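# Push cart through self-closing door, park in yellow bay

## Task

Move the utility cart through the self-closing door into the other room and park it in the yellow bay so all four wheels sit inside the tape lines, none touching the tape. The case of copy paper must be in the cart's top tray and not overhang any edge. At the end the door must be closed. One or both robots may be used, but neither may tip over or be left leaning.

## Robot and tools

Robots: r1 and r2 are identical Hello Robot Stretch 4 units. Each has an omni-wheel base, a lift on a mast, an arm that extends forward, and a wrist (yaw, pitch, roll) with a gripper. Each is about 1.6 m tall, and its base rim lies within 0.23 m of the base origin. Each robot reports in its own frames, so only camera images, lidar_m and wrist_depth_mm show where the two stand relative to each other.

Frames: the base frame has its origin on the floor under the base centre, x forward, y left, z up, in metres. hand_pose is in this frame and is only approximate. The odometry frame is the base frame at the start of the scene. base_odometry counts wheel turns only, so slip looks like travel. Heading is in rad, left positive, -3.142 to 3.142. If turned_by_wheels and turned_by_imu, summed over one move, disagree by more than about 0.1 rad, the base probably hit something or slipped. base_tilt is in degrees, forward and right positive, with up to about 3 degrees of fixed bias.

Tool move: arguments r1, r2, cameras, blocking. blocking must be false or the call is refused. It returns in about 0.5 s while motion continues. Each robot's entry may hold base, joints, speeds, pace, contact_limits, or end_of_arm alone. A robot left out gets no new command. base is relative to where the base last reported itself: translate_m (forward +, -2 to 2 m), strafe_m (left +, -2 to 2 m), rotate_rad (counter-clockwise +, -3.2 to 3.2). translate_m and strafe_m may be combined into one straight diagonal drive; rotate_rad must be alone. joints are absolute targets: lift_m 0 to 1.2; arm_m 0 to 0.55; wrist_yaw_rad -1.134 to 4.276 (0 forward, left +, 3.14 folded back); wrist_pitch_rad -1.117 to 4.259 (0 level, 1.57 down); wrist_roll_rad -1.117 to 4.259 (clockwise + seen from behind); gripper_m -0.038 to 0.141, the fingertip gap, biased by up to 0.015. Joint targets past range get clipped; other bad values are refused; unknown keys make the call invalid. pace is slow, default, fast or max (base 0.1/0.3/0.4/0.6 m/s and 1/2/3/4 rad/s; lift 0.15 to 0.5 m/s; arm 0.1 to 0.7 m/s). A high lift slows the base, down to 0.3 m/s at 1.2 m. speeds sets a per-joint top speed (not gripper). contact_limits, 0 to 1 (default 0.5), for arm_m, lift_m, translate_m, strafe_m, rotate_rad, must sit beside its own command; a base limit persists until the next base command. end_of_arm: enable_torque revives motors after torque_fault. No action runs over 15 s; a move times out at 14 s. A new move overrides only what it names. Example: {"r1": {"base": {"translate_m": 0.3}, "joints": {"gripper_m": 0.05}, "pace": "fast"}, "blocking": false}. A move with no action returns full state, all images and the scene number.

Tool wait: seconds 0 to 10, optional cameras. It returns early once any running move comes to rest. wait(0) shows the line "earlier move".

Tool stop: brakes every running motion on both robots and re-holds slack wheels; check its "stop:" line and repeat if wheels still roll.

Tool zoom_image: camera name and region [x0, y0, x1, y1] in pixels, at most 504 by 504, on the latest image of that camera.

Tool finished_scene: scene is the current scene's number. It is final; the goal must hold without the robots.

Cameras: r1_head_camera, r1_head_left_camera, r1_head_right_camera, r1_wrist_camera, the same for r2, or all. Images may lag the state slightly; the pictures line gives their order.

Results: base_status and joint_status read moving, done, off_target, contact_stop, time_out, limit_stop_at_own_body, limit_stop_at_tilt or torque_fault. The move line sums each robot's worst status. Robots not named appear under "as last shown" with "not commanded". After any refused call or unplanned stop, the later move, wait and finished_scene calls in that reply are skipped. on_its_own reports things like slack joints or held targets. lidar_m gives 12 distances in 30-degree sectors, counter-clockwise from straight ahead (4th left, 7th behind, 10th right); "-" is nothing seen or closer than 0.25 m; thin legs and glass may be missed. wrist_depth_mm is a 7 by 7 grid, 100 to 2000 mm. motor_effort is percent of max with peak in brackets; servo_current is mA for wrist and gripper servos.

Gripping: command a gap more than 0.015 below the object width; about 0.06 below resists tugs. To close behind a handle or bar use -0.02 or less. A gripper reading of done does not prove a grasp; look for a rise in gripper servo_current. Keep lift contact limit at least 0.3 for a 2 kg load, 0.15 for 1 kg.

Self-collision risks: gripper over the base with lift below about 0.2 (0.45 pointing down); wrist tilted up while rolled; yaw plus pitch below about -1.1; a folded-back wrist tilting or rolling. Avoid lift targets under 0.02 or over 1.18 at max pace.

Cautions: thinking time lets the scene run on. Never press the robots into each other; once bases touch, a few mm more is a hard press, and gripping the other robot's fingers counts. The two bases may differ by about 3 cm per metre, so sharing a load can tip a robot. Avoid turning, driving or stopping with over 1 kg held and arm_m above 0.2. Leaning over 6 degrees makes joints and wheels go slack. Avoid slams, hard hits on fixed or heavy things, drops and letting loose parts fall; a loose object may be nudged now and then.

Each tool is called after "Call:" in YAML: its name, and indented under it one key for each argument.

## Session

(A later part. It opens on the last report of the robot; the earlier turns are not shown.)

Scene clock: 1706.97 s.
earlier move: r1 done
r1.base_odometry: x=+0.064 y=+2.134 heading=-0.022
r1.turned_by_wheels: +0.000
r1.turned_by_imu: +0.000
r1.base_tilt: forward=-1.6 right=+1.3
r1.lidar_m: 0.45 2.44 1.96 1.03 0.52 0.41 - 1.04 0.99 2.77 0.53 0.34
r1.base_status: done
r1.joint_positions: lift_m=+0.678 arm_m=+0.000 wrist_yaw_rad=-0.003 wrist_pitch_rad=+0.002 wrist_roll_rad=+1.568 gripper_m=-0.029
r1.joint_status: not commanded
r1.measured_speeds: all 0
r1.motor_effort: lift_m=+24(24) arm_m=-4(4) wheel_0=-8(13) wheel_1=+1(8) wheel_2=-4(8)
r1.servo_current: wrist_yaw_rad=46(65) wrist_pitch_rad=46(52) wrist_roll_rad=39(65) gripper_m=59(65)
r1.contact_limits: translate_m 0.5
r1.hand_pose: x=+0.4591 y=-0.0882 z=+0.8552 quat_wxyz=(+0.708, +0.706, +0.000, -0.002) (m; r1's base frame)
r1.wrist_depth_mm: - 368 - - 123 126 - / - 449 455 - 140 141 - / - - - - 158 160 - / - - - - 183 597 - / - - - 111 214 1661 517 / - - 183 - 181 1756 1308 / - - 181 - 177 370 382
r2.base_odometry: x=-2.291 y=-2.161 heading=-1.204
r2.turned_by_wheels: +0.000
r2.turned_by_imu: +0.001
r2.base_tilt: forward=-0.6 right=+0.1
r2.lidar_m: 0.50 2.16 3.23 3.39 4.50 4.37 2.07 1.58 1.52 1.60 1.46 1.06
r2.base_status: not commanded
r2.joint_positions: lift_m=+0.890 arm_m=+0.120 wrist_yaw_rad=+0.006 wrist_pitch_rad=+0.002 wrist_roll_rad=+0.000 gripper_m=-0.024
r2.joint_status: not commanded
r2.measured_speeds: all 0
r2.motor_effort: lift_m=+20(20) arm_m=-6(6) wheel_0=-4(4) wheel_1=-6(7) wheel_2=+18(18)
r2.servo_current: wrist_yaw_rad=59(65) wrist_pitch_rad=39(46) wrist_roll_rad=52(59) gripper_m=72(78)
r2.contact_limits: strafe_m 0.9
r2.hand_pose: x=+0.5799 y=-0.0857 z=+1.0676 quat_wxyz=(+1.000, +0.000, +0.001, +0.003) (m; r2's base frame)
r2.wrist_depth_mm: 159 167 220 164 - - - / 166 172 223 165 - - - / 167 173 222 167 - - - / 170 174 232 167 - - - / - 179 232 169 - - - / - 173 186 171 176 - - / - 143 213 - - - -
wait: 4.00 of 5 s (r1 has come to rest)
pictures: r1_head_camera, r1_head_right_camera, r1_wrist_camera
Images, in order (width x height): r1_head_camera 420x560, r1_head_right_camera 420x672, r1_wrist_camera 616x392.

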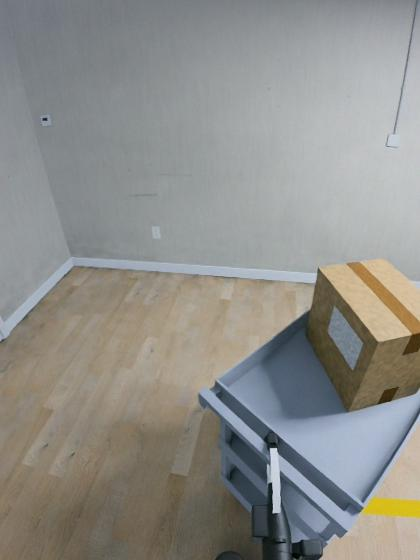

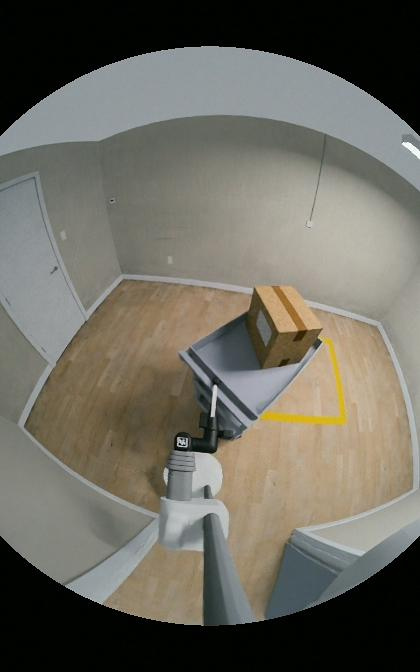

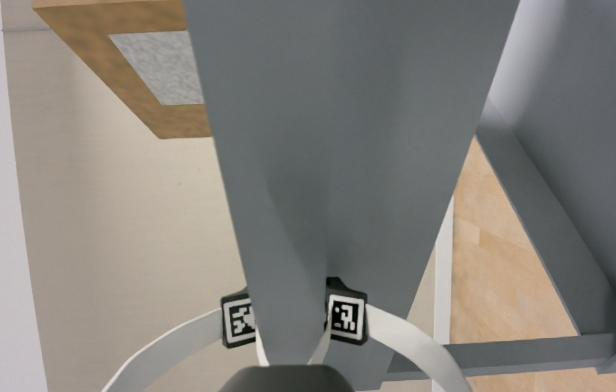

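Call:
move:
  blocking: false
  r1: {"joints":{"gripper_m":0.12}}

Call:
wait:
  seconds: 2

Call:
move:
  blocking: false
  r1: {"base":{"strafe_m":0.36,"translate_m":0.06},"pace":"default","contact_limits":{"strafe_m":0.3}}

Call:
wait:
  seconds: 4
  cameras: ["r1_wrist_camera","r1_head_camera","r1_head_right_camera"]

Scene clock: 1725.93 s.
move: r1 moving
r1.base_odometry: x=+0.064 y=+2.134 heading=-0.022
r1.turned_by_wheels: +0.000
r1.turned_by_imu: +0.000
r1.base_tilt: forward=-1.6 right=+1.3
r1.lidar_m: 0.46 2.45 1.97 0.97 0.50 0.41 - 1.04 0.99 2.77 0.55 0.31
r1.base_status: not commanded
r1.joint_positions: lift_m=+0.678 arm_m=+0.000 wrist_yaw_rad=-0.003 wrist_pitch_rad=+0.002 wrist_roll_rad=+1.568 gripper_m=-0.004
r1.joint_status: gripper_m moving
r1.measured_speeds: translate_m=+0.000 strafe_m=+0.000 rotate_rad=+0.001 lift_m=+0.000 arm_m=+0.000 wrist_yaw_rad=+0.000 wrist_pitch_rad=+0.000 wrist_roll_rad=+0.000
r1.motor_effort: lift_m=+24(24) arm_m=-3(4) wheel_0=-7(9) wheel_1=+1(1) wheel_2=-4(4)
r1.servo_current: wrist_yaw_rad=59(78) wrist_pitch_rad=46(46) wrist_roll_rad=52(72) gripper_m=72(72)
r1.contact_limits: translate_m 0.5
r1.hand_pose: x=+0.4590 y=-0.0882 z=+0.8552 quat_wxyz=(+0.708, +0.706, +0.000, -0.002) (m; r1's base frame)
r1.wrist_depth_mm: - 368 - - 124 127 - / - 459 462 - 142 143 - / - - - - 161 161 - / - - - - 185 1576 - / - - - 113 218 1708 - / - - - - 245 1863 1308 / - - 179 - 153 379 384
r2: as last shown
r2.turned_by_imu: +0.000
r2.lidar_m: 0.50 2.16 3.21 3.41 4.51 4.37 2.09 1.56 1.52 1.61 1.47 1.04
r2.motor_effort: lift_m=+20(20) arm_m=-6(6) wheel_0=-4(4) wheel_1=-6(6) wheel_2=+18(18)
r2.servo_current: wrist_yaw_rad=46(52) wrist_pitch_rad=46(46) wrist_roll_rad=39(59) gripper_m=65(78)
r2.contact_limits: strafe_m 0.9
r2.wrist_depth_mm: 158 167 221 164 - - - / 166 172 221 165 - - - / 168 173 222 166 - - - / 170 174 232 166 - - - / - 179 233 169 - - - / - 174 186 171 176 - - / - 143 213 - - - -
pictures: none

Scene clock: 1727.67 s.
earlier move: r1 done
r1.base_odometry: x=+0.064 y=+2.134 heading=-0.022
r1.turned_by_wheels: +0.000
r1.turned_by_imu: +0.000
r1.base_tilt: forward=-1.6 right=+1.3
r1.lidar_m: 0.45 2.44 1.96 1.03 0.52 0.42 - 1.04 1.00 2.78 0.57 0.33
r1.base_status: not commanded
r1.joint_positions: lift_m=+0.678 arm_m=+0.000 wrist_yaw_rad=-0.003 wrist_pitch_rad=+0.002 wrist_roll_rad=+1.568 gripper_m=+0.120
r1.joint_status: all done
r1.measured_speeds: all 0
r1.motor_effort: lift_m=+24(24) arm_m=+4(4) wheel_0=-5(9) wheel_1=+1(1) wheel_2=-4(4)
r1.servo_current: wrist_yaw_rad=46(78) wrist_pitch_rad=46(52) wrist_roll_rad=52(78) gripper_m=39(117)
r1.contact_limits: translate_m 0.5
r1.hand_pose: x=+0.4590 y=-0.0882 z=+0.8552 quat_wxyz=(+0.708, +0.706, +0.000, -0.002) (m; r1's base frame)
r1.wrist_depth_mm: - 366 - - 125 128 - / - 466 466 - 143 143 - / - - - - 162 162 - / - - - - 186 1576 - / - - - 114 221 1618 - / - - - - 246 1808 1281 / - - 179 - 143 384 389
r2.base_odometry: x=-2.291 y=-2.161 heading=-1.204
r2.turned_by_wheels: +0.000
r2.turned_by_imu: +0.000
r2.base_tilt: forward=-0.6 right=+0.0
r2.lidar_m: 0.50 2.17 3.23 3.40 4.53 4.37 2.10 1.57 1.51 1.59 1.47 1.06
r2.base_status: not commanded
r2.joint_positions: lift_m=+0.890 arm_m=+0.120 wrist_yaw_rad=+0.006 wrist_pitch_rad=+0.002 wrist_roll_rad=+0.000 gripper_m=-0.024
r2.joint_status: not commanded
r2.measured_speeds: all 0
r2.motor_effort: lift_m=+20(20) arm_m=-6(6) wheel_0=-4(4) wheel_1=-6(6) wheel_2=+18(18)
r2.servo_current: wrist_yaw_rad=52(65) wrist_pitch_rad=39(46) wrist_roll_rad=39(65) gripper_m=65(78)
r2.contact_limits: strafe_m 0.9
r2.hand_pose: x=+0.5799 y=-0.0857 z=+1.0676 quat_wxyz=(+1.000, +0.000, +0.001, +0.003) (m; r2's base frame)
r2.wrist_depth_mm: 159 167 220 164 - - - / 166 173 222 165 - - - / 168 173 222 167 - - - / 169 174 232 166 - - - / - 180 232 169 - - - / - 174 186 170 177 - - / - 143 215 - - - -
wait: 1.73 of 2 s (r1 has come to rest)
pictures: none

Scene clock: 1728.17 s.
move: r1 moving
r1.base_odometry: x=+0.070 y=+2.167 heading=-0.022
r1.turned_by_wheels: +0.000
r1.turned_by_imu: +0.000
r1.base_tilt: forward=-1.6 right=+1.3
r1.lidar_m: 0.47 2.39 1.93 1.05 0.53 0.42 - 1.09 1.00 2.80 0.33 0.32
r1.base_status: translate_m moving; strafe_m moving
r1.joint_positions: lift_m=+0.678 arm_m=+0.000 wrist_yaw_rad=-0.002 wrist_pitch_rad=+0.002 wrist_roll_rad=+1.568 gripper_m=+0.120
r1.joint_status: not commanded
r1.measured_speeds: translate_m=+0.022 strafe_m=+0.130 rotate_rad=-0.005 lift_m=+0.000 arm_m=+0.000 wrist_yaw_rad=+0.000 wrist_pitch_rad=+0.000 wrist_roll_rad=+0.000
r1.motor_effort: lift_m=+24(24) arm_m=-4(4) wheel_0=-7(10) wheel_1=+10(10) wheel_2=-3(6)
r1.servo_current: wrist_yaw_rad=65(65) wrist_pitch_rad=33(46) wrist_roll_rad=52(65) gripper_m=46(52)
r1.contact_limits: strafe_m 0.3
r1.hand_pose: x=+0.4592 y=-0.0879 z=+0.8552 quat_wxyz=(+0.708, +0.706, +0.000, -0.001) (m; r1's base frame)
r1.wrist_depth_mm: - 394 394 - 144 141 - / - 544 517 - 158 155 - / - - - 104 180 597 - / - - - 117 203 1661 - / - - - - 246 1708 1308 / - - - 170 191 382 433 / - - - 139 - 1808 1182
r2: as last shown
r2.base_tilt: forward=-0.6 right=+0.1
r2.lidar_m: 0.50 2.16 3.23 3.41 4.47 4.37 2.09 1.56 1.51 1.57 1.47 1.05
r2.servo_current: wrist_yaw_rad=59(59) wrist_pitch_rad=39(46) wrist_roll_rad=46(52) gripper_m=72(78)
r2.contact_limits: strafe_m 0.9
r2.wrist_depth_mm: 159 167 220 164 - - - / 167 173 221 165 - - - / 168 173 222 167 - - - / 170 174 231 167 - - - / - 179 231 169 - - - / - 174 186 171 177 - - / - 143 213 - - - -
pictures: none

Scene clock: 1730.30 s.
earlier move: r1 done
r1.base_odometry: x=+0.132 y=+2.493 heading=-0.022
r1.turned_by_wheels: +0.000
r1.turned_by_imu: +0.002
r1.base_tilt: forward=-1.6 right=+1.3
r1.lidar_m: 2.35 1.94 1.61 0.98 0.50 0.40 0.40 0.43 1.33 3.14 0.54 0.51
r1.base_status: done
r1.joint_positions: lift_m=+0.678 arm_m=+0.000 wrist_yaw_rad=-0.002 wrist_pitch_rad=+0.002 wrist_roll_rad=+1.568 gripper_m=+0.120
r1.joint_status: not commanded
r1.measured_speeds: all 0
r1.motor_effort: lift_m=+24(24) arm_m=-4(4) wheel_0=-1(11) wheel_1=+1(11) wheel_2=-2(6)
r1.servo_current: wrist_yaw_rad=46(72) wrist_pitch_rad=39(52) wrist_roll_rad=52(65) gripper_m=39(52)
r1.contact_limits: strafe_m 0.3
r1.hand_pose: x=+0.4592 y=-0.0879 z=+0.8552 quat_wxyz=(+0.708, +0.706, +0.000, -0.001) (m; r1's base frame)
r1.wrist_depth_mm: - - - 297 - 1708 1229 / - - - - - 1708 1205 / - - - - - 1808 1229 / - - - - - 1808 1281 / - - - - - 1756 1255 / - - - - - 213 1205 / - - - 145 - 1921 1255
r2.base_odometry: x=-2.291 y=-2.161 heading=-1.204
r2.turned_by_wheels: +0.000
r2.turned_by_imu: +0.000
r2.base_tilt: forward=-0.6 right=+0.1
r2.lidar_m: 0.48 2.15 3.24 3.38 4.50 4.37 2.08 1.59 1.52 1.62 1.47 1.08
r2.base_status: not commanded
r2.joint_positions: lift_m=+0.890 arm_m=+0.120 wrist_yaw_rad=+0.006 wrist_pitch_rad=+0.002 wrist_roll_rad=+0.000 gripper_m=-0.024
r2.joint_status: not commanded
r2.measured_speeds: all 0
r2.motor_effort: lift_m=+20(20) arm_m=-6(6) wheel_0=-4(4) wheel_1=-6(6) wheel_2=+18(18)
r2.servo_current: wrist_yaw_rad=46(65) wrist_pitch_rad=39(46) wrist_roll_rad=46(59) gripper_m=72(78)
r2.contact_limits: strafe_m 0.9
r2.hand_pose: x=+0.5799 y=-0.0857 z=+1.0676 quat_wxyz=(+1.000, +0.000, +0.001, +0.003) (m; r2's base frame)
r2.wrist_depth_mm: 159 167 220 164 - - - / 166 172 221 165 - - - / 168 173 223 167 - - - / 169 174 230 166 - - - / - 179 233 168 - - - / - 174 187 171 176 - - / - 143 213 - - - -
wait: 2.13 of 4 s (r1 has come to rest)
pictures: r1_head_camera, r1_head_right_camera, r1_wrist_camera
Images, in order (width x height): r1_head_camera 420x560, r1_head_right_camera 420x672, r1_wrist_camera 616x392.

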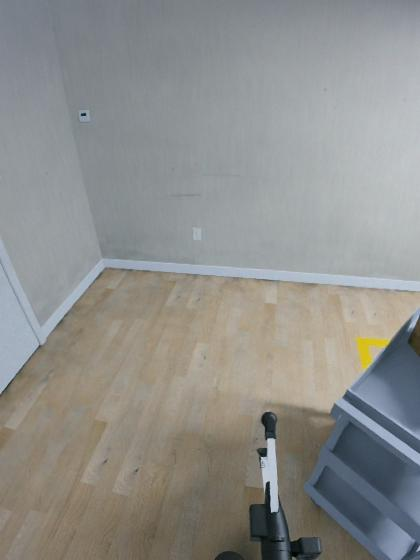

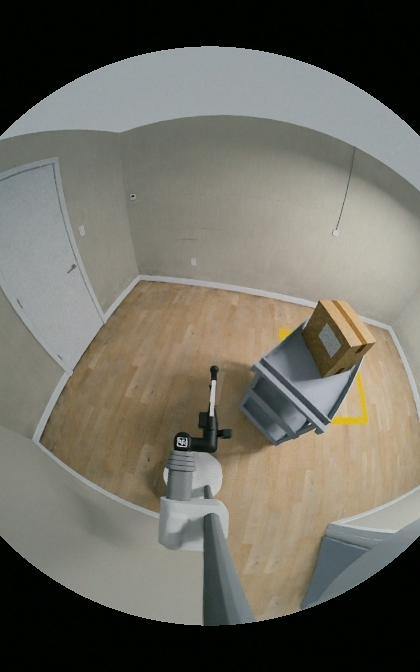

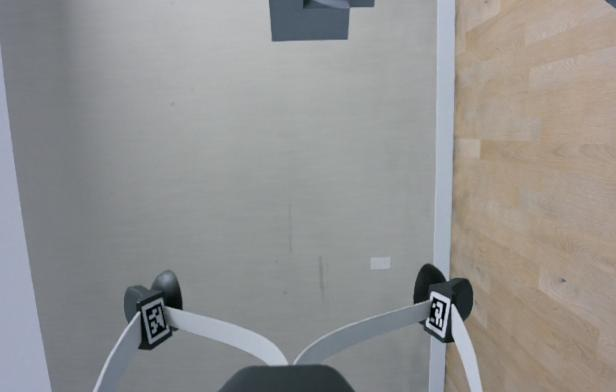

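Call:
move:
  blocking: false
  r1: {"base":{"rotate_rad":-0.7},"pace":"slow"}

Call:
wait:
  seconds: 3
  cameras: ["r1_wrist_camera","r1_head_camera","r1_head_right_camera"]

Scene clock: 1740.27 s.
move: r1 moving
r1.base_odometry: x=+0.132 y=+2.493 heading=-0.148
r1.turned_by_wheels: -0.125
r1.turned_by_imu: -0.126
r1.base_tilt: forward=-1.6 right=+1.3
r1.lidar_m: 2.36 2.19 1.62 1.39 0.59 0.40 0.39 0.41 1.33 2.06 0.54 0.53
r1.base_status: rotate_rad moving
r1.joint_positions: lift_m=+0.678 arm_m=+0.000 wrist_yaw_rad=-0.002 wrist_pitch_rad=+0.002 wrist_roll_rad=+1.568 gripper_m=+0.120
r1.joint_status: not commanded
r1.measured_speeds: translate_m=+0.000 strafe_m=-0.001 rotate_rad=-0.495 lift_m=+0.000 arm_m=+0.000 wrist_yaw_rad=+0.000 wrist_pitch_rad=+0.000 wrist_roll_rad=+0.000
r1.motor_effort: lift_m=+24(24) arm_m=-4(4) wheel_0=+6(7) wheel_1=+5(6) wheel_2=+4(6)
r1.servo_current: wrist_yaw_rad=72(78) wrist_pitch_rad=33(46) wrist_roll_rad=39(65) gripper_m=46(46)
r1.hand_pose: x=+0.4592 y=-0.0879 z=+0.8552 quat_wxyz=(+0.708, +0.706, +0.000, -0.001) (m; r1's base frame)
r1.wrist_depth_mm: - - - 277 359 1430 359 / - - - 319 - 1618 1205 / - - - - - 1808 1229 / - - - - - 1756 1229 / - - - - - 1756 1255 / - - - - - 213 1255 / - - - 144 - 1921 1255
r2: as last shown
r2.lidar_m: 0.50 2.14 3.19 3.40 4.51 4.39 2.07 1.56 1.51 1.60 1.46 1.07
r2.servo_current: wrist_yaw_rad=65(65) wrist_pitch_rad=46(46) wrist_roll_rad=52(59) gripper_m=72(72)
r2.contact_limits: strafe_m 0.9
r2.wrist_depth_mm: 159 167 222 164 - - - / 166 172 222 165 - - - / 169 173 222 166 - - - / 170 173 232 167 - - - / - 180 231 169 - - - / - 174 186 170 176 - - / - 143 214 - - - -
pictures: none

Scene clock: 1741.73 s.
earlier move: r1 done
r1.base_odometry: x=+0.132 y=+2.493 heading=-0.721
r1.turned_by_wheels: -0.574
r1.turned_by_imu: -0.577
r1.base_tilt: forward=-1.6 right=+1.3
r1.lidar_m: 0.53 2.36 2.29 1.65 1.58 0.60 0.40 0.40 0.45 1.32 1.67 0.54
r1.base_status: done
r1.joint_positions: lift_m=+0.678 arm_m=+0.000 wrist_yaw_rad=-0.002 wrist_pitch_rad=+0.002 wrist_roll_rad=+1.568 gripper_m=+0.120
r1.joint_status: not commanded
r1.measured_speeds: all 0
r1.motor_effort: lift_m=+24(24) arm_m=-4(4) wheel_0=+5(7) wheel_1=+3(7) wheel_2=+3(6)
r1.servo_current: wrist_yaw_rad=33(78) wrist_pitch_rad=46(46) wrist_roll_rad=65(65) gripper_m=33(46)
r1.hand_pose: x=+0.4592 y=-0.0879 z=+0.8552 quat_wxyz=(+0.708, +0.706, +0.000, -0.001) (m; r1's base frame)
r1.wrist_depth_mm: - - - - 351 368 353 / - - - 294 - - - / - - 634 298 - - - / - - 627 306 976 - - / - - 699 314 991 - - / - - 759 320 210 197 - / - - - 145 - 1983 -
r2.base_odometry: x=-2.291 y=-2.161 heading=-1.204
r2.turned_by_wheels: +0.000
r2.turned_by_imu: +0.000
r2.base_tilt: forward=-0.6 right=+0.1
r2.lidar_m: 0.50 2.15 3.23 3.41 4.50 4.37 2.10 1.55 1.51 1.61 1.47 1.08
r2.base_status: not commanded
r2.joint_positions: lift_m=+0.890 arm_m=+0.120 wrist_yaw_rad=+0.006 wrist_pitch_rad=+0.002 wrist_roll_rad=+0.000 gripper_m=-0.024
r2.joint_status: not commanded
r2.measured_speeds: all 0
r2.motor_effort: lift_m=+20(20) arm_m=-6(6) wheel_0=-3(4) wheel_1=-6(6) wheel_2=+18(18)
r2.servo_current: wrist_yaw_rad=39(65) wrist_pitch_rad=39(46) wrist_roll_rad=52(59) gripper_m=72(78)
r2.contact_limits: strafe_m 0.9
r2.hand_pose: x=+0.5799 y=-0.0857 z=+1.0676 quat_wxyz=(+1.000, +0.000, +0.001, +0.003) (m; r2's base frame)
r2.wrist_depth_mm: 159 167 220 164 - - - / 166 173 222 165 - - - / 168 172 222 166 - - - / 170 174 231 167 - - - / - 179 232 169 - - - / - 173 187 171 176 - - / - 143 214 - - - -
wait: 1.47 of 3 s (r1 has come to rest)
pictures: r1_head_camera, r1_head_right_camera, r1_wrist_camera
Images, in order (width x height): r1_head_camera 420x560, r1_head_right_camera 420x672, r1_wrist_camera 616x392.

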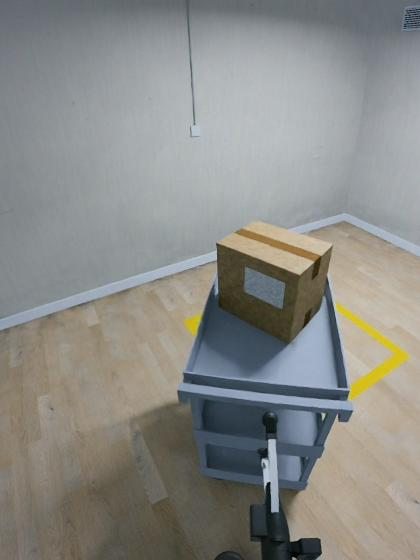

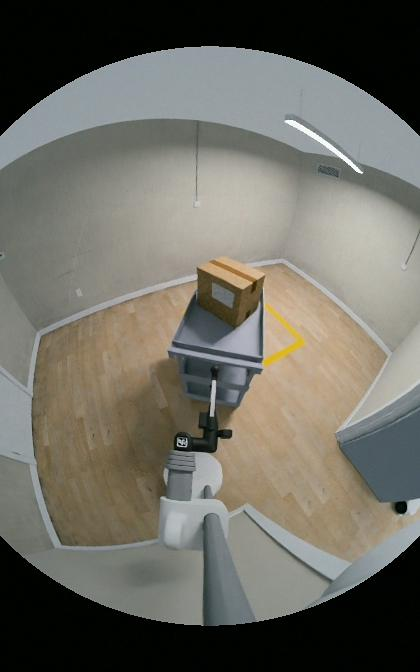

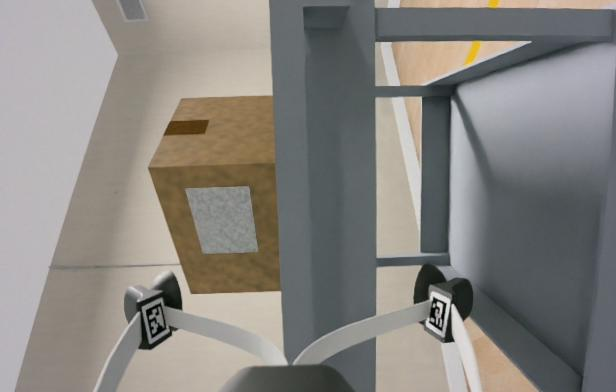

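Call:
move:
  blocking: false
  r1: {"base":{"strafe_m":0.15,"translate_m":0.0},"pace":"default","contact_limits":{"strafe_m":0.3}}

Call:
wait:
  seconds: 3
  cameras: ["r1_wrist_camera","r1_head_camera"]

Scene clock: 1788.23 s.
move: r1 moving
r1.base_odometry: x=+0.156 y=+2.520 heading=-0.721
r1.turned_by_wheels: +0.000
r1.turned_by_imu: +0.000
r1.base_tilt: forward=-1.6 right=+1.3
r1.lidar_m: 0.54 2.33 2.24 1.64 1.56 0.63 0.44 0.41 0.45 1.36 1.74 0.55
r1.base_status: translate_m moving; strafe_m moving
r1.joint_positions: lift_m=+0.678 arm_m=+0.000 wrist_yaw_rad=-0.002 wrist_pitch_rad=+0.002 wrist_roll_rad=+1.568 gripper_m=+0.120
r1.joint_status: not commanded
r1.measured_speeds: translate_m=-0.001 strafe_m=+0.140 rotate_rad=+0.005 lift_m=+0.000 arm_m=+0.000 wrist_yaw_rad=+0.000 wrist_pitch_rad=+0.000 wrist_roll_rad=+0.000
r1.motor_effort: lift_m=+24(24) arm_m=-4(4) wheel_0=-10(10) wheel_1=+10(10) wheel_2=+0(1)
r1.servo_current: wrist_yaw_rad=59(65) wrist_pitch_rad=46(46) wrist_roll_rad=33(65) gripper_m=39(46)
r1.contact_limits: strafe_m 0.3
r1.hand_pose: x=+0.4592 y=-0.0879 z=+0.8552 quat_wxyz=(+0.708, +0.706, +0.000, -0.001) (m; r1's base frame)
r1.wrist_depth_mm: - - - - - 1756 - / - - - 300 - - - / - - 597 304 - - - / - - 640 314 1008 - - / - - 723 319 917 - - / - - - 324 211 197 - / - - - 144 - 1808 -
r2: as last shown
r2.base_tilt: forward=-0.5 right=+0.1
r2.lidar_m: 0.50 2.15 3.23 3.41 4.49 4.38 2.11 1.55 1.51 1.60 1.46 1.08
r2.motor_effort: lift_m=+20(20) arm_m=-6(6) wheel_0=-4(4) wheel_1=-6(6) wheel_2=+18(18)
r2.servo_current: wrist_yaw_rad=59(59) wrist_pitch_rad=46(46) wrist_roll_rad=39(59) gripper_m=72(78)
r2.contact_limits: strafe_m 0.9
r2.wrist_depth_mm: 158 167 221 163 - - - / 166 172 221 165 - - - / 168 173 222 166 - - - / 170 174 232 166 - - - / - 179 232 169 - - - / - 173 186 170 176 - - / - 143 214 - - - -
pictures: none

Scene clock: 1789.47 s.
earlier move: r1 done
r1.base_odometry: x=+0.231 y=+2.605 heading=-0.721
r1.turned_by_wheels: +0.000
r1.turned_by_imu: +0.001
r1.base_tilt: forward=-1.5 right=+1.3
r1.lidar_m: 0.56 2.27 2.12 1.48 1.47 0.69 0.51 0.46 0.50 1.46 2.02 0.56
r1.base_status: done
r1.joint_positions: lift_m=+0.678 arm_m=+0.000 wrist_yaw_rad=-0.002 wrist_pitch_rad=+0.002 wrist_roll_rad=+1.568 gripper_m=+0.120
r1.joint_status: not commanded
r1.measured_speeds: all 0
r1.motor_effort: lift_m=+24(24) arm_m=-4(4) wheel_0=-1(12) wheel_1=+1(10) wheel_2=+1(2)
r1.servo_current: wrist_yaw_rad=52(72) wrist_pitch_rad=33(46) wrist_roll_rad=52(65) gripper_m=39(46)
r1.contact_limits: strafe_m 0.3
r1.hand_pose: x=+0.4592 y=-0.0879 z=+0.8552 quat_wxyz=(+0.708, +0.706, +0.000, -0.001) (m; r1's base frame)
r1.wrist_depth_mm: - - 732 312 - - - / - - 603 317 - - - / - - 654 325 - - - / - - 732 332 991 - - / - - - 340 - 1756 - / - - - 373 213 415 1205 / - - - 145 - 1708 1255
r2.base_odometry: x=-2.291 y=-2.161 heading=-1.204
r2.turned_by_wheels: +0.000
r2.turned_by_imu: +0.000
r2.base_tilt: forward=-0.6 right=+0.0
r2.lidar_m: 0.51 2.17 3.23 3.44 4.52 4.39 2.09 1.58 1.51 1.62 1.46 1.08
r2.base_status: not commanded
r2.joint_positions: lift_m=+0.890 arm_m=+0.120 wrist_yaw_rad=+0.006 wrist_pitch_rad=+0.002 wrist_roll_rad=+0.000 gripper_m=-0.024
r2.joint_status: not commanded
r2.measured_speeds: all 0
r2.motor_effort: lift_m=+20(20) arm_m=-5(6) wheel_0=-4(4) wheel_1=-6(6) wheel_2=+18(18)
r2.servo_current: wrist_yaw_rad=52(65) wrist_pitch_rad=39(46) wrist_roll_rad=46(59) gripper_m=65(78)
r2.contact_limits: strafe_m 0.9
r2.hand_pose: x=+0.5799 y=-0.0857 z=+1.0676 quat_wxyz=(+1.000, +0.000, +0.001, +0.003) (m; r2's base frame)
r2.wrist_depth_mm: 159 167 220 164 - - - / 166 173 222 165 - - - / 168 173 222 166 - - - / 170 174 231 167 - - - / - 180 232 169 - - - / - 173 186 170 176 - - / - 143 213 - - - -
wait: 1.23 of 3 s (r1 has come to rest)
pictures: r1_head_camera, r1_wrist_camera
Images, in order (width x height): r1_head_camera 420x560, r1_wrist_camera 616x392.

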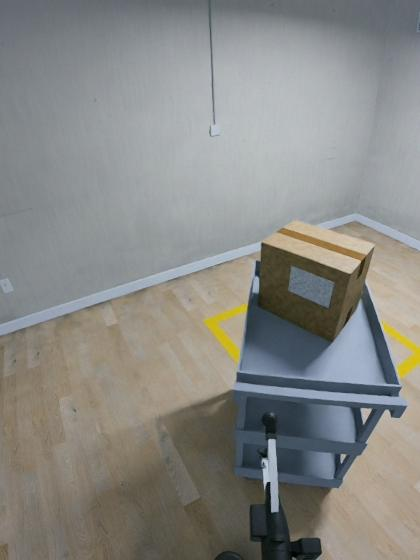

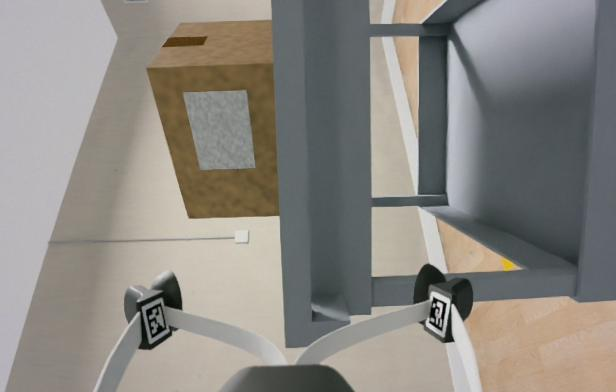

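Call:
move:
  blocking: false
  r1: {"base":{"translate_m":0.165},"pace":"slow","contact_limits":{"translate_m":0.4}}

Call:
wait:
  seconds: 3

Call:
move:
  blocking: false
  r1: {"joints":{"gripper_m":-0.03}}

Call:
wait:
  seconds: 3
  cameras: ["r1_wrist_camera","r1_head_camera"]

Scene clock: 1797.23 s.
move: r1 moving
r1.base_odometry: x=+0.240 y=+2.597 heading=-0.721
r1.turned_by_wheels: +0.000
r1.turned_by_imu: +0.000
r1.base_tilt: forward=-1.6 right=+1.3
r1.lidar_m: 0.54 2.29 2.13 1.51 1.48 0.71 0.51 0.47 0.53 1.46 2.00 0.56
r1.base_status: translate_m moving
r1.joint_positions: lift_m=+0.678 arm_m=+0.000 wrist_yaw_rad=-0.002 wrist_pitch_rad=+0.002 wrist_roll_rad=+1.568 gripper_m=+0.120
r1.joint_status: not commanded
r1.measured_speeds: translate_m=+0.049 strafe_m=+0.001 rotate_rad=+0.002 lift_m=+0.000 arm_m=+0.000 wrist_yaw_rad=+0.000 wrist_pitch_rad=+0.000 wrist_roll_rad=+0.000
r1.motor_effort: lift_m=+24(24) arm_m=-4(4) wheel_0=+5(5) wheel_1=+5(7) wheel_2=-6(7)
r1.servo_current: wrist_yaw_rad=59(65) wrist_pitch_rad=33(52) wrist_roll_rad=52(65) gripper_m=46(46)
r1.contact_limits: translate_m 0.4
r1.hand_pose: x=+0.4592 y=-0.0879 z=+0.8552 quat_wxyz=(+0.708, +0.706, +0.000, -0.001) (m; r1's base frame)
r1.wrist_depth_mm: - - 699 301 - - - / - - 591 307 - - - / - - 654 314 - - - / - - 732 319 991 - - / - - - 329 - 1808 - / - - - 347 212 407 1182 / - - - 145 - 1808 1229
r2: as last shown
r2.base_tilt: forward=-0.6 right=+0.1
r2.lidar_m: 0.50 2.14 3.23 3.42 4.50 4.38 2.12 1.57 1.50 1.62 1.48 1.07
r2.motor_effort: lift_m=+20(20) arm_m=-6(6) wheel_0=-4(4) wheel_1=-6(6) wheel_2=+18(18)
r2.servo_current: wrist_yaw_rad=59(59) wrist_pitch_rad=46(46) wrist_roll_rad=46(59) gripper_m=65(72)
r2.contact_limits: strafe_m 0.9
r2.wrist_depth_mm: 160 167 220 164 - - - / 166 172 221 165 - - - / 168 173 222 167 - - - / 169 174 232 167 - - - / - 179 231 169 - - - / - 174 186 170 176 - - / - 143 213 - - - -
pictures: none

Scene clock: 1799.67 s.
earlier move: r1 done
r1.base_odometry: x=+0.355 y=+2.497 heading=-0.721
r1.turned_by_wheels: +0.000
r1.turned_by_imu: +0.000
r1.base_tilt: forward=-1.6 right=+1.3
r1.lidar_m: 0.42 2.14 2.22 1.61 1.55 0.93 0.66 0.60 0.66 1.44 0.52 0.40
r1.base_status: done
r1.joint_positions: lift_m=+0.678 arm_m=+0.000 wrist_yaw_rad=-0.002 wrist_pitch_rad=+0.002 wrist_roll_rad=+1.568 gripper_m=+0.120
r1.joint_status: not commanded
r1.measured_speeds: all 0
r1.motor_effort: lift_m=+24(24) arm_m=-4(4) wheel_0=+2(7) wheel_1=+3(7) wheel_2=-3(7)
r1.servo_current: wrist_yaw_rad=39(72) wrist_pitch_rad=46(52) wrist_roll_rad=39(72) gripper_m=39(52)
r1.contact_limits: translate_m 0.4
r1.hand_pose: x=+0.4592 y=-0.0879 z=+0.8552 quat_wxyz=(+0.708, +0.706, +0.000, -0.001) (m; r1's base frame)
r1.wrist_depth_mm: - 433 430 212 215 - - / - 469 462 217 218 - - / - - 521 222 223 - - / - - 580 228 229 - - / - - - 231 234 1808 - / - 213 - 176 236 252 1182 / - 139 - 145 245 253 1138
r2.base_odometry: x=-2.291 y=-2.161 heading=-1.204
r2.turned_by_wheels: +0.000
r2.turned_by_imu: +0.000
r2.base_tilt: forward=-0.6 right=+0.1
r2.lidar_m: 0.48 2.15 3.22 3.41 4.49 4.38 2.11 1.58 1.52 1.60 1.47 1.06
r2.base_status: not commanded
r2.joint_positions: lift_m=+0.890 arm_m=+0.120 wrist_yaw_rad=+0.006 wrist_pitch_rad=+0.002 wrist_roll_rad=+0.000 gripper_m=-0.024
r2.joint_status: not commanded
r2.measured_speeds: all 0
r2.motor_effort: lift_m=+20(20) arm_m=-6(6) wheel_0=-4(4) wheel_1=-6(6) wheel_2=+17(18)
r2.servo_current: wrist_yaw_rad=52(65) wrist_pitch_rad=39(52) wrist_roll_rad=46(59) gripper_m=72(72)
r2.contact_limits: strafe_m 0.9
r2.hand_pose: x=+0.5799 y=-0.0857 z=+1.0676 quat_wxyz=(+1.000, +0.000, +0.001, +0.003) (m; r2's base frame)
r2.wrist_depth_mm: 159 167 221 163 - - - / 166 172 221 165 - - - / 168 173 223 166 - - - / 169 174 232 167 - - - / - 179 232 169 - - - / - 174 186 170 176 - - / - 143 214 - - - -
wait: 2.43 of 3 s (r1 has come to rest)
pictures: none

Scene clock: 1800.17 s.
move: r1 moving
r1.base_odometry: x=+0.355 y=+2.497 heading=-0.721
r1.turned_by_wheels: +0.000
r1.turned_by_imu: +0.000
r1.base_tilt: forward=-1.6 right=+1.2
r1.lidar_m: 0.41 2.13 2.22 1.58 1.52 0.88 0.64 0.63 0.65 1.44 0.51 0.41
r1.base_status: not commanded
r1.joint_positions: lift_m=+0.678 arm_m=+0.000 wrist_yaw_rad=-0.002 wrist_pitch_rad=+0.002 wrist_roll_rad=+1.568 gripper_m=+0.106
r1.joint_status: gripper_m moving
r1.measured_speeds: all 0
r1.motor_effort: lift_m=+24(24) arm_m=-4(4) wheel_0=+2(3) wheel_1=+2(3) wheel_2=-3(3)
r1.servo_current: wrist_yaw_rad=65(65) wrist_pitch_rad=52(52) wrist_roll_rad=52(65) gripper_m=85(85)
r1.contact_limits: translate_m 0.4
r1.hand_pose: x=+0.4592 y=-0.0879 z=+0.8552 quat_wxyz=(+0.708, +0.706, +0.000, -0.001) (m; r1's base frame)
r1.wrist_depth_mm: - 433 430 212 214 - - / - 473 466 217 218 - - / - - 521 222 224 - - / - - 585 228 229 - - / - - - 230 233 1808 - / - - - 176 210 265 1182 / - - - 142 245 251 1118
r2: as last shown
r2.lidar_m: 0.47 2.17 3.21 3.40 4.51 4.39 2.06 1.56 1.51 1.63 1.47 1.09
r2.motor_effort: lift_m=+20(20) arm_m=-6(6) wheel_0=-4(4) wheel_1=-6(6) wheel_2=+18(18)
r2.servo_current: wrist_yaw_rad=52(65) wrist_pitch_rad=46(46) wrist_roll_rad=39(59) gripper_m=72(72)
r2.contact_limits: strafe_m 0.9
r2.wrist_depth_mm: 158 167 221 164 - - - / 166 172 221 165 - - - / 168 173 222 167 - - - / 170 174 232 167 - - - / - 180 232 169 - - - / - 174 186 171 176 - - / - 143 213 - - - -
pictures: none

Scene clock: 1801.90 s.
earlier move: r1 done
r1.base_odometry: x=+0.355 y=+2.496 heading=-0.721
r1.turned_by_wheels: +0.000
r1.turned_by_imu: +0.000
r1.base_tilt: forward=-1.6 right=+1.3
r1.lidar_m: 0.42 2.16 2.21 1.58 1.55 0.87 0.66 0.63 0.67 1.43 0.50 0.42
r1.base_status: not commanded
r1.joint_positions: lift_m=+0.678 arm_m=+0.000 wrist_yaw_rad=-0.002 wrist_pitch_rad=+0.003 wrist_roll_rad=+1.568 gripper_m=-0.029
r1.joint_status: all done
r1.measured_speeds: all 0
r1.motor_effort: lift_m=+24(24) arm_m=-4(5) wheel_0=-2(3) wheel_1=+1(3) wheel_2=+1(3)
r1.servo_current: wrist_yaw_rad=65(65) wrist_pitch_rad=46(65) wrist_roll_rad=65(65) gripper_m=65(189)
r1.contact_limits: translate_m 0.4
r1.hand_pose: x=+0.4592 y=-0.0879 z=+0.8548 quat_wxyz=(+0.708, +0.706, +0.001, -0.002) (m; r1's base frame)
r1.wrist_depth_mm: - 427 424 205 208 - - / - 473 466 211 211 - - / - - 517 216 216 - - / - - 574 220 222 - - / - - - 224 229 1708 - / - - 186 184 181 1618 1182 / - 140 170 137 238 246 250
r2.base_odometry: x=-2.291 y=-2.161 heading=-1.204
r2.turned_by_wheels: +0.000
r2.turned_by_imu: +0.000
r2.base_tilt: forward=-0.6 right=+0.1
r2.lidar_m: 0.48 2.18 3.20 3.44 4.52 4.38 2.07 1.57 1.51 1.59 1.48 1.08
r2.base_status: not commanded
r2.joint_positions: lift_m=+0.890 arm_m=+0.120 wrist_yaw_rad=+0.006 wrist_pitch_rad=+0.002 wrist_roll_rad=+0.000 gripper_m=-0.024
r2.joint_status: not commanded
r2.measured_speeds: all 0
r2.motor_effort: lift_m=+20(20) arm_m=-6(6) wheel_0=-4(4) wheel_1=-6(6) wheel_2=+18(18)
r2.servo_current: wrist_yaw_rad=52(65) wrist_pitch_rad=46(46) wrist_roll_rad=52(59) gripper_m=65(78)
r2.contact_limits: strafe_m 0.9
r2.hand_pose: x=+0.5799 y=-0.0857 z=+1.0676 quat_wxyz=(+1.000, +0.000, +0.001, +0.003) (m; r2's base frame)
r2.wrist_depth_mm: 159 167 220 164 - - - / 166 173 222 165 - - - / 169 173 222 166 - - - / 170 174 231 167 - - - / - 179 233 169 - - - / - 174 186 171 176 - - / - 143 214 - - - -
wait: 1.73 of 3 s (r1 has come to rest)
pictures: r1_head_camera, r1_wrist_camera
Images, in order (width x height): r1_head_camera 420x560, r1_wrist_camera 616x392.

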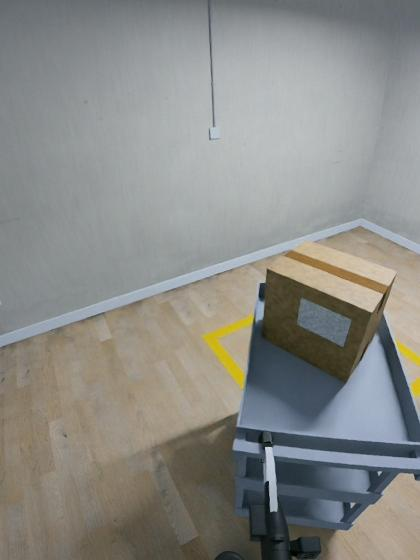

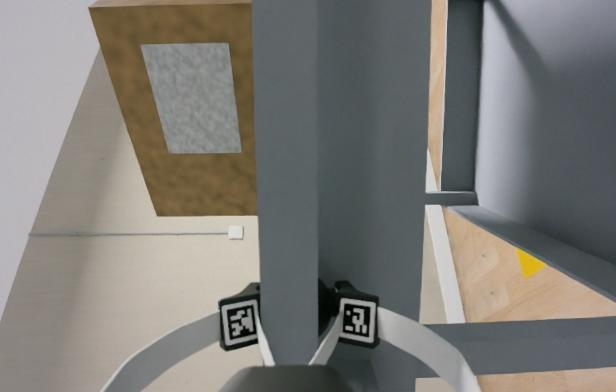

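Call:
move:
  blocking: false
  r1: {"base":{"translate_m":0.22},"pace":"slow","contact_limits":{"translate_m":0.5}}

Call:
wait:
  seconds: 4
  cameras: ["r1_wrist_camera","r1_head_camera","r1_head_right_camera"]

Scene clock: 1813.10 s.
move: r1 moving
r1.base_odometry: x=+0.364 y=+2.488 heading=-0.721
r1.turned_by_wheels: +0.000
r1.turned_by_imu: +0.000
r1.base_tilt: forward=-1.6 right=+1.2
r1.lidar_m: 0.42 2.13 2.22 1.61 1.56 0.91 0.65 0.62 0.67 1.43 0.50 0.42
r1.base_status: translate_m moving
r1.joint_positions: lift_m=+0.678 arm_m=+0.000 wrist_yaw_rad=-0.002 wrist_pitch_rad=+0.003 wrist_roll_rad=+1.568 gripper_m=-0.029
r1.joint_status: not commanded
r1.measured_speeds: translate_m=+0.046 strafe_m=+0.001 rotate_rad=-0.001 lift_m=+0.000 arm_m=+0.000 wrist_yaw_rad=+0.000 wrist_pitch_rad=+0.000 wrist_roll_rad=+0.000
r1.motor_effort: lift_m=+24(24) arm_m=+0(4) wheel_0=+11(11) wheel_1=+5(6) wheel_2=-10(10)
r1.servo_current: wrist_yaw_rad=65(65) wrist_pitch_rad=39(46) wrist_roll_rad=65(65) gripper_m=52(72)
r1.contact_limits: translate_m 0.5
r1.hand_pose: x=+0.4591 y=-0.0879 z=+0.8548 quat_wxyz=(+0.708, +0.706, +0.001, -0.002) (m; r1's base frame)
r1.wrist_depth_mm: - 418 418 203 204 - - / - 459 459 208 210 - - / - 530 508 213 214 - - / - - 574 217 219 - - / - - - 221 224 1756 - / - - 185 185 183 1661 1229 / - 141 168 131 235 246 246
r2: as last shown
r2.lidar_m: 0.48 2.17 3.23 3.42 4.50 4.38 2.09 1.54 1.51 1.60 1.45 1.06
r2.servo_current: wrist_yaw_rad=52(59) wrist_pitch_rad=46(52) wrist_roll_rad=46(52) gripper_m=72(78)
r2.contact_limits: strafe_m 0.9
r2.wrist_depth_mm: 159 167 221 164 - - - / 166 172 221 165 - - - / 168 173 222 167 - - - / 170 174 232 167 - - - / - 179 233 169 - - - / - 173 186 171 176 - - / - 143 214 - - - -
pictures: none

Scene clock: 1816.10 s.
earlier move: r1 done
r1.base_odometry: x=+0.520 y=+2.351 heading=-0.721
r1.turned_by_wheels: +0.000
r1.turned_by_imu: +0.001
r1.base_tilt: forward=-1.6 right=+1.2
r1.lidar_m: 0.45 1.95 2.04 1.71 1.61 1.19 0.85 0.80 1.66 1.43 0.46 0.39
r1.base_status: done
r1.joint_positions: lift_m=+0.678 arm_m=+0.000 wrist_yaw_rad=+0.001 wrist_pitch_rad=+0.003 wrist_roll_rad=+1.568 gripper_m=-0.029
r1.joint_status: not commanded
r1.measured_speeds: all 0
r1.motor_effort: lift_m=+24(24) arm_m=+4(4) wheel_0=+7(11) wheel_1=+3(7) wheel_2=-2(10)
r1.servo_current: wrist_yaw_rad=52(65) wrist_pitch_rad=52(52) wrist_roll_rad=33(65) gripper_m=59(72)
r1.contact_limits: translate_m 0.5
r1.hand_pose: x=+0.4594 y=-0.0870 z=+0.8548 quat_wxyz=(+0.708, +0.706, +0.002, -0.001) (m; r1's base frame)
r1.wrist_depth_mm: - 410 410 179 182 - - / - 477 466 187 192 - - / - - 535 199 200 - - / - - - - 209 1708 - / - - - 215 220 1661 1308 / - - 177 - 183 1464 272 / - 141 164 166 234 252 1118
r2.base_odometry: x=-2.291 y=-2.161 heading=-1.204
r2.turned_by_wheels: +0.000
r2.turned_by_imu: +0.000
r2.base_tilt: forward=-0.6 right=+0.1
r2.lidar_m: 0.49 2.18 3.23 3.41 4.49 4.37 2.05 1.56 1.50 1.60 1.43 1.04
r2.base_status: not commanded
r2.joint_positions: lift_m=+0.890 arm_m=+0.120 wrist_yaw_rad=+0.006 wrist_pitch_rad=+0.002 wrist_roll_rad=+0.000 gripper_m=-0.024
r2.joint_status: not commanded
r2.measured_speeds: all 0
r2.motor_effort: lift_m=+20(20) arm_m=-5(6) wheel_0=-4(4) wheel_1=-6(6) wheel_2=+18(18)
r2.servo_current: wrist_yaw_rad=52(65) wrist_pitch_rad=46(52) wrist_roll_rad=33(65) gripper_m=72(78)
r2.contact_limits: strafe_m 0.9
r2.hand_pose: x=+0.5799 y=-0.0857 z=+1.0676 quat_wxyz=(+1.000, +0.000, +0.001, +0.003) (m; r2's base frame)
r2.wrist_depth_mm: 159 167 220 164 - - - / 166 172 222 165 - - - / 168 173 223 167 - - - / 170 174 232 167 - - - / - 180 233 169 - - - / - 174 186 171 177 - - / - 143 213 - - - -
wait: 3.00 of 4 s (r1 has come to rest)
pictures: r1_head_camera, r1_head_right_camera, r1_wrist_camera
Images, in order (width x height): r1_head_camera 420x560, r1_head_right_camera 420x672, r1_wrist_camera 616x392.

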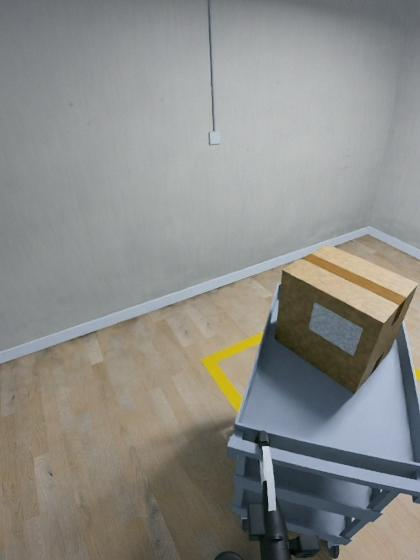

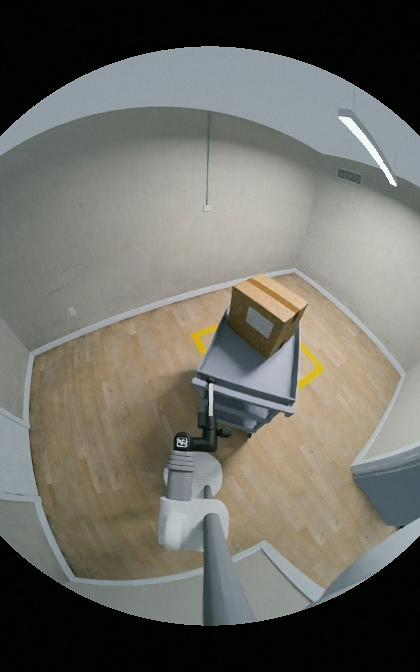

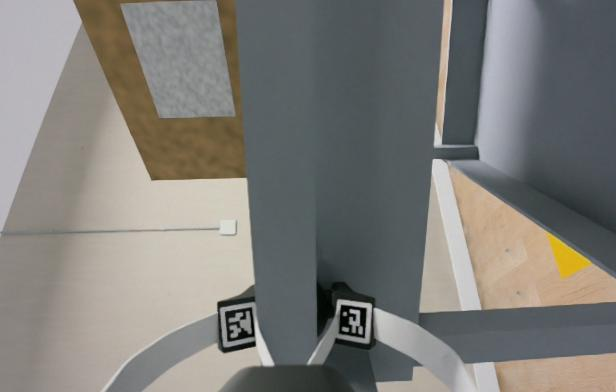

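Call:
move:
  blocking: false
  r1: {"base":{"translate_m":0.2},"pace":"slow","contact_limits":{"translate_m":0.5}}

Call:
wait:
  seconds: 4
  cameras: ["r1_wrist_camera","r1_head_camera","r1_head_right_camera"]

Scene clock: 1826.50 s.
move: r1 moving
r1.base_odometry: x=+0.530 y=+2.343 heading=-0.720
r1.turned_by_wheels: +0.001
r1.turned_by_imu: +0.000
r1.base_tilt: forward=-1.6 right=+1.2
r1.lidar_m: 0.45 1.93 2.03 1.73 1.63 1.21 0.86 0.81 1.65 1.45 0.46 0.39
r1.base_status: translate_m moving
r1.joint_positions: lift_m=+0.678 arm_m=+0.000 wrist_yaw_rad=+0.001 wrist_pitch_rad=+0.003 wrist_roll_rad=+1.568 gripper_m=-0.029
r1.joint_status: not commanded
r1.measured_speeds: translate_m=+0.049 strafe_m=+0.000 rotate_rad=-0.002 lift_m=+0.000 arm_m=+0.000 wrist_yaw_rad=+0.000 wrist_pitch_rad=+0.000 wrist_roll_rad=+0.000
r1.motor_effort: lift_m=+24(24) arm_m=+4(4) wheel_0=+9(10) wheel_1=+6(6) wheel_2=-7(7)
r1.servo_current: wrist_yaw_rad=65(72) wrist_pitch_rad=33(46) wrist_roll_rad=52(59) gripper_m=52(59)
r1.contact_limits: translate_m 0.5
r1.hand_pose: x=+0.4594 y=-0.0870 z=+0.8548 quat_wxyz=(+0.708, +0.706, +0.002, -0.001) (m; r1's base frame)
r1.wrist_depth_mm: - 410 415 178 182 - - / - 480 469 186 190 - - / - - 535 198 200 - - / - - - - 209 1661 - / - - - 214 221 1618 1308 / - - 177 - 182 272 271 / - 141 164 143 233 252 1098
r2: as last shown
r2.lidar_m: 0.49 2.13 3.21 3.44 4.50 4.35 2.11 1.57 1.51 1.61 1.47 1.05
r2.motor_effort: lift_m=+20(20) arm_m=-6(6) wheel_0=-3(4) wheel_1=-6(6) wheel_2=+18(18)
r2.servo_current: wrist_yaw_rad=52(59) wrist_pitch_rad=46(46) wrist_roll_rad=46(59) gripper_m=72(72)
r2.contact_limits: strafe_m 0.9
r2.wrist_depth_mm: 158 167 220 163 - - - / 166 173 222 165 - - - / 169 174 222 167 - - - / 170 174 232 167 - - - / - 179 231 169 - - - / - 174 186 170 176 - - / - 143 214 - - - -
pictures: none

Scene clock: 1829.27 s.
earlier move: r1 done
r1.base_odometry: x=+0.670 y=+2.220 heading=-0.720
r1.turned_by_wheels: +0.000
r1.turned_by_imu: +0.000
r1.base_tilt: forward=-1.6 right=+1.3
r1.lidar_m: 0.46 1.78 1.88 1.80 1.73 1.40 1.01 0.98 1.52 1.48 0.41 0.37
r1.base_status: done
r1.joint_positions: lift_m=+0.678 arm_m=+0.000 wrist_yaw_rad=+0.001 wrist_pitch_rad=+0.003 wrist_roll_rad=+1.568 gripper_m=-0.029
r1.joint_status: not commanded
r1.measured_speeds: all 0
r1.motor_effort: lift_m=+24(24) arm_m=+4(4) wheel_0=+4(10) wheel_1=+3(7) wheel_2=-2(7)
r1.servo_current: wrist_yaw_rad=39(72) wrist_pitch_rad=46(52) wrist_roll_rad=39(72) gripper_m=52(65)
r1.contact_limits: translate_m 0.5
r1.hand_pose: x=+0.4594 y=-0.0870 z=+0.8548 quat_wxyz=(+0.708, +0.706, +0.002, -0.001) (m; r1's base frame)
r1.wrist_depth_mm: - 413 397 112 169 - - / - 492 477 120 179 - - / - - 569 186 191 - - / - - - - 202 1618 - / - - - - 220 1661 1229 / - - 177 184 230 265 265 / - 140 163 150 178 262 1182
r2.base_odometry: x=-2.291 y=-2.161 heading=-1.204
r2.turned_by_wheels: +0.000
r2.turned_by_imu: +0.000
r2.base_tilt: forward=-0.6 right=+0.1
r2.lidar_m: 0.49 2.18 3.23 3.43 4.47 4.38 2.09 1.57 1.51 1.61 1.45 1.09
r2.base_status: not commanded
r2.joint_positions: lift_m=+0.890 arm_m=+0.120 wrist_yaw_rad=+0.006 wrist_pitch_rad=+0.002 wrist_roll_rad=+0.000 gripper_m=-0.024
r2.joint_status: not commanded
r2.measured_speeds: all 0
r2.motor_effort: lift_m=+20(20) arm_m=-6(6) wheel_0=-4(4) wheel_1=-6(6) wheel_2=+18(18)
r2.servo_current: wrist_yaw_rad=46(72) wrist_pitch_rad=39(46) wrist_roll_rad=46(59) gripper_m=72(78)
r2.contact_limits: strafe_m 0.9
r2.hand_pose: x=+0.5799 y=-0.0857 z=+1.0676 quat_wxyz=(+1.000, +0.000, +0.001, +0.003) (m; r2's base frame)
r2.wrist_depth_mm: 158 167 220 164 - - - / 165 173 221 165 - - - / 168 173 222 167 - - - / 170 174 231 167 - - - / - 180 232 169 - - - / - 174 186 170 176 - - / - 143 214 - - - -
wait: 2.77 of 4 s (r1 has come to rest)
pictures: r1_head_camera, r1_head_right_camera, r1_wrist_camera
Images, in order (width x height): r1_head_camera 420x560, r1_head_right_camera 420x672, r1_wrist_camera 616x392.

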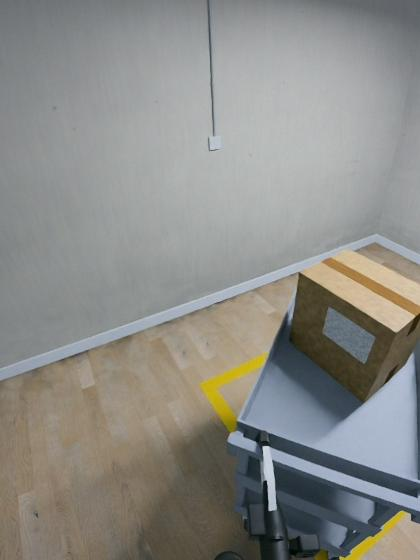

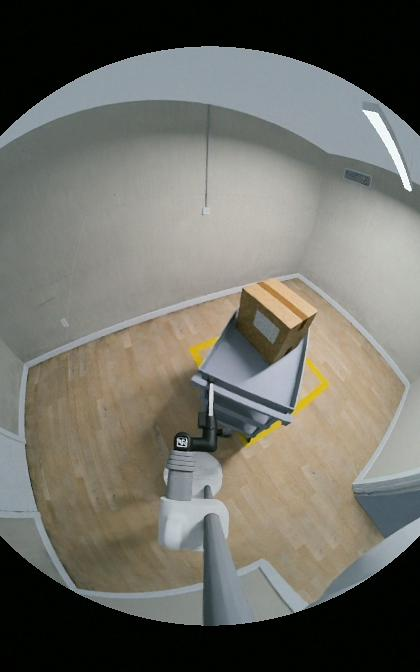

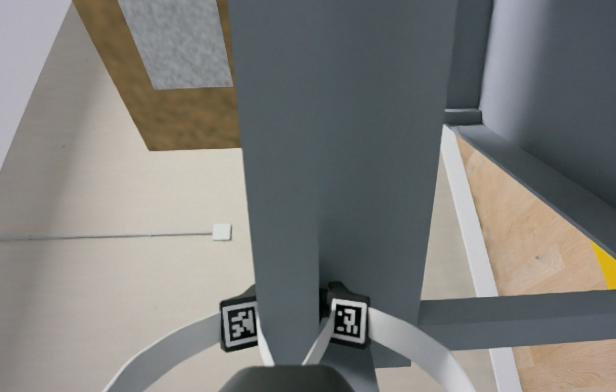

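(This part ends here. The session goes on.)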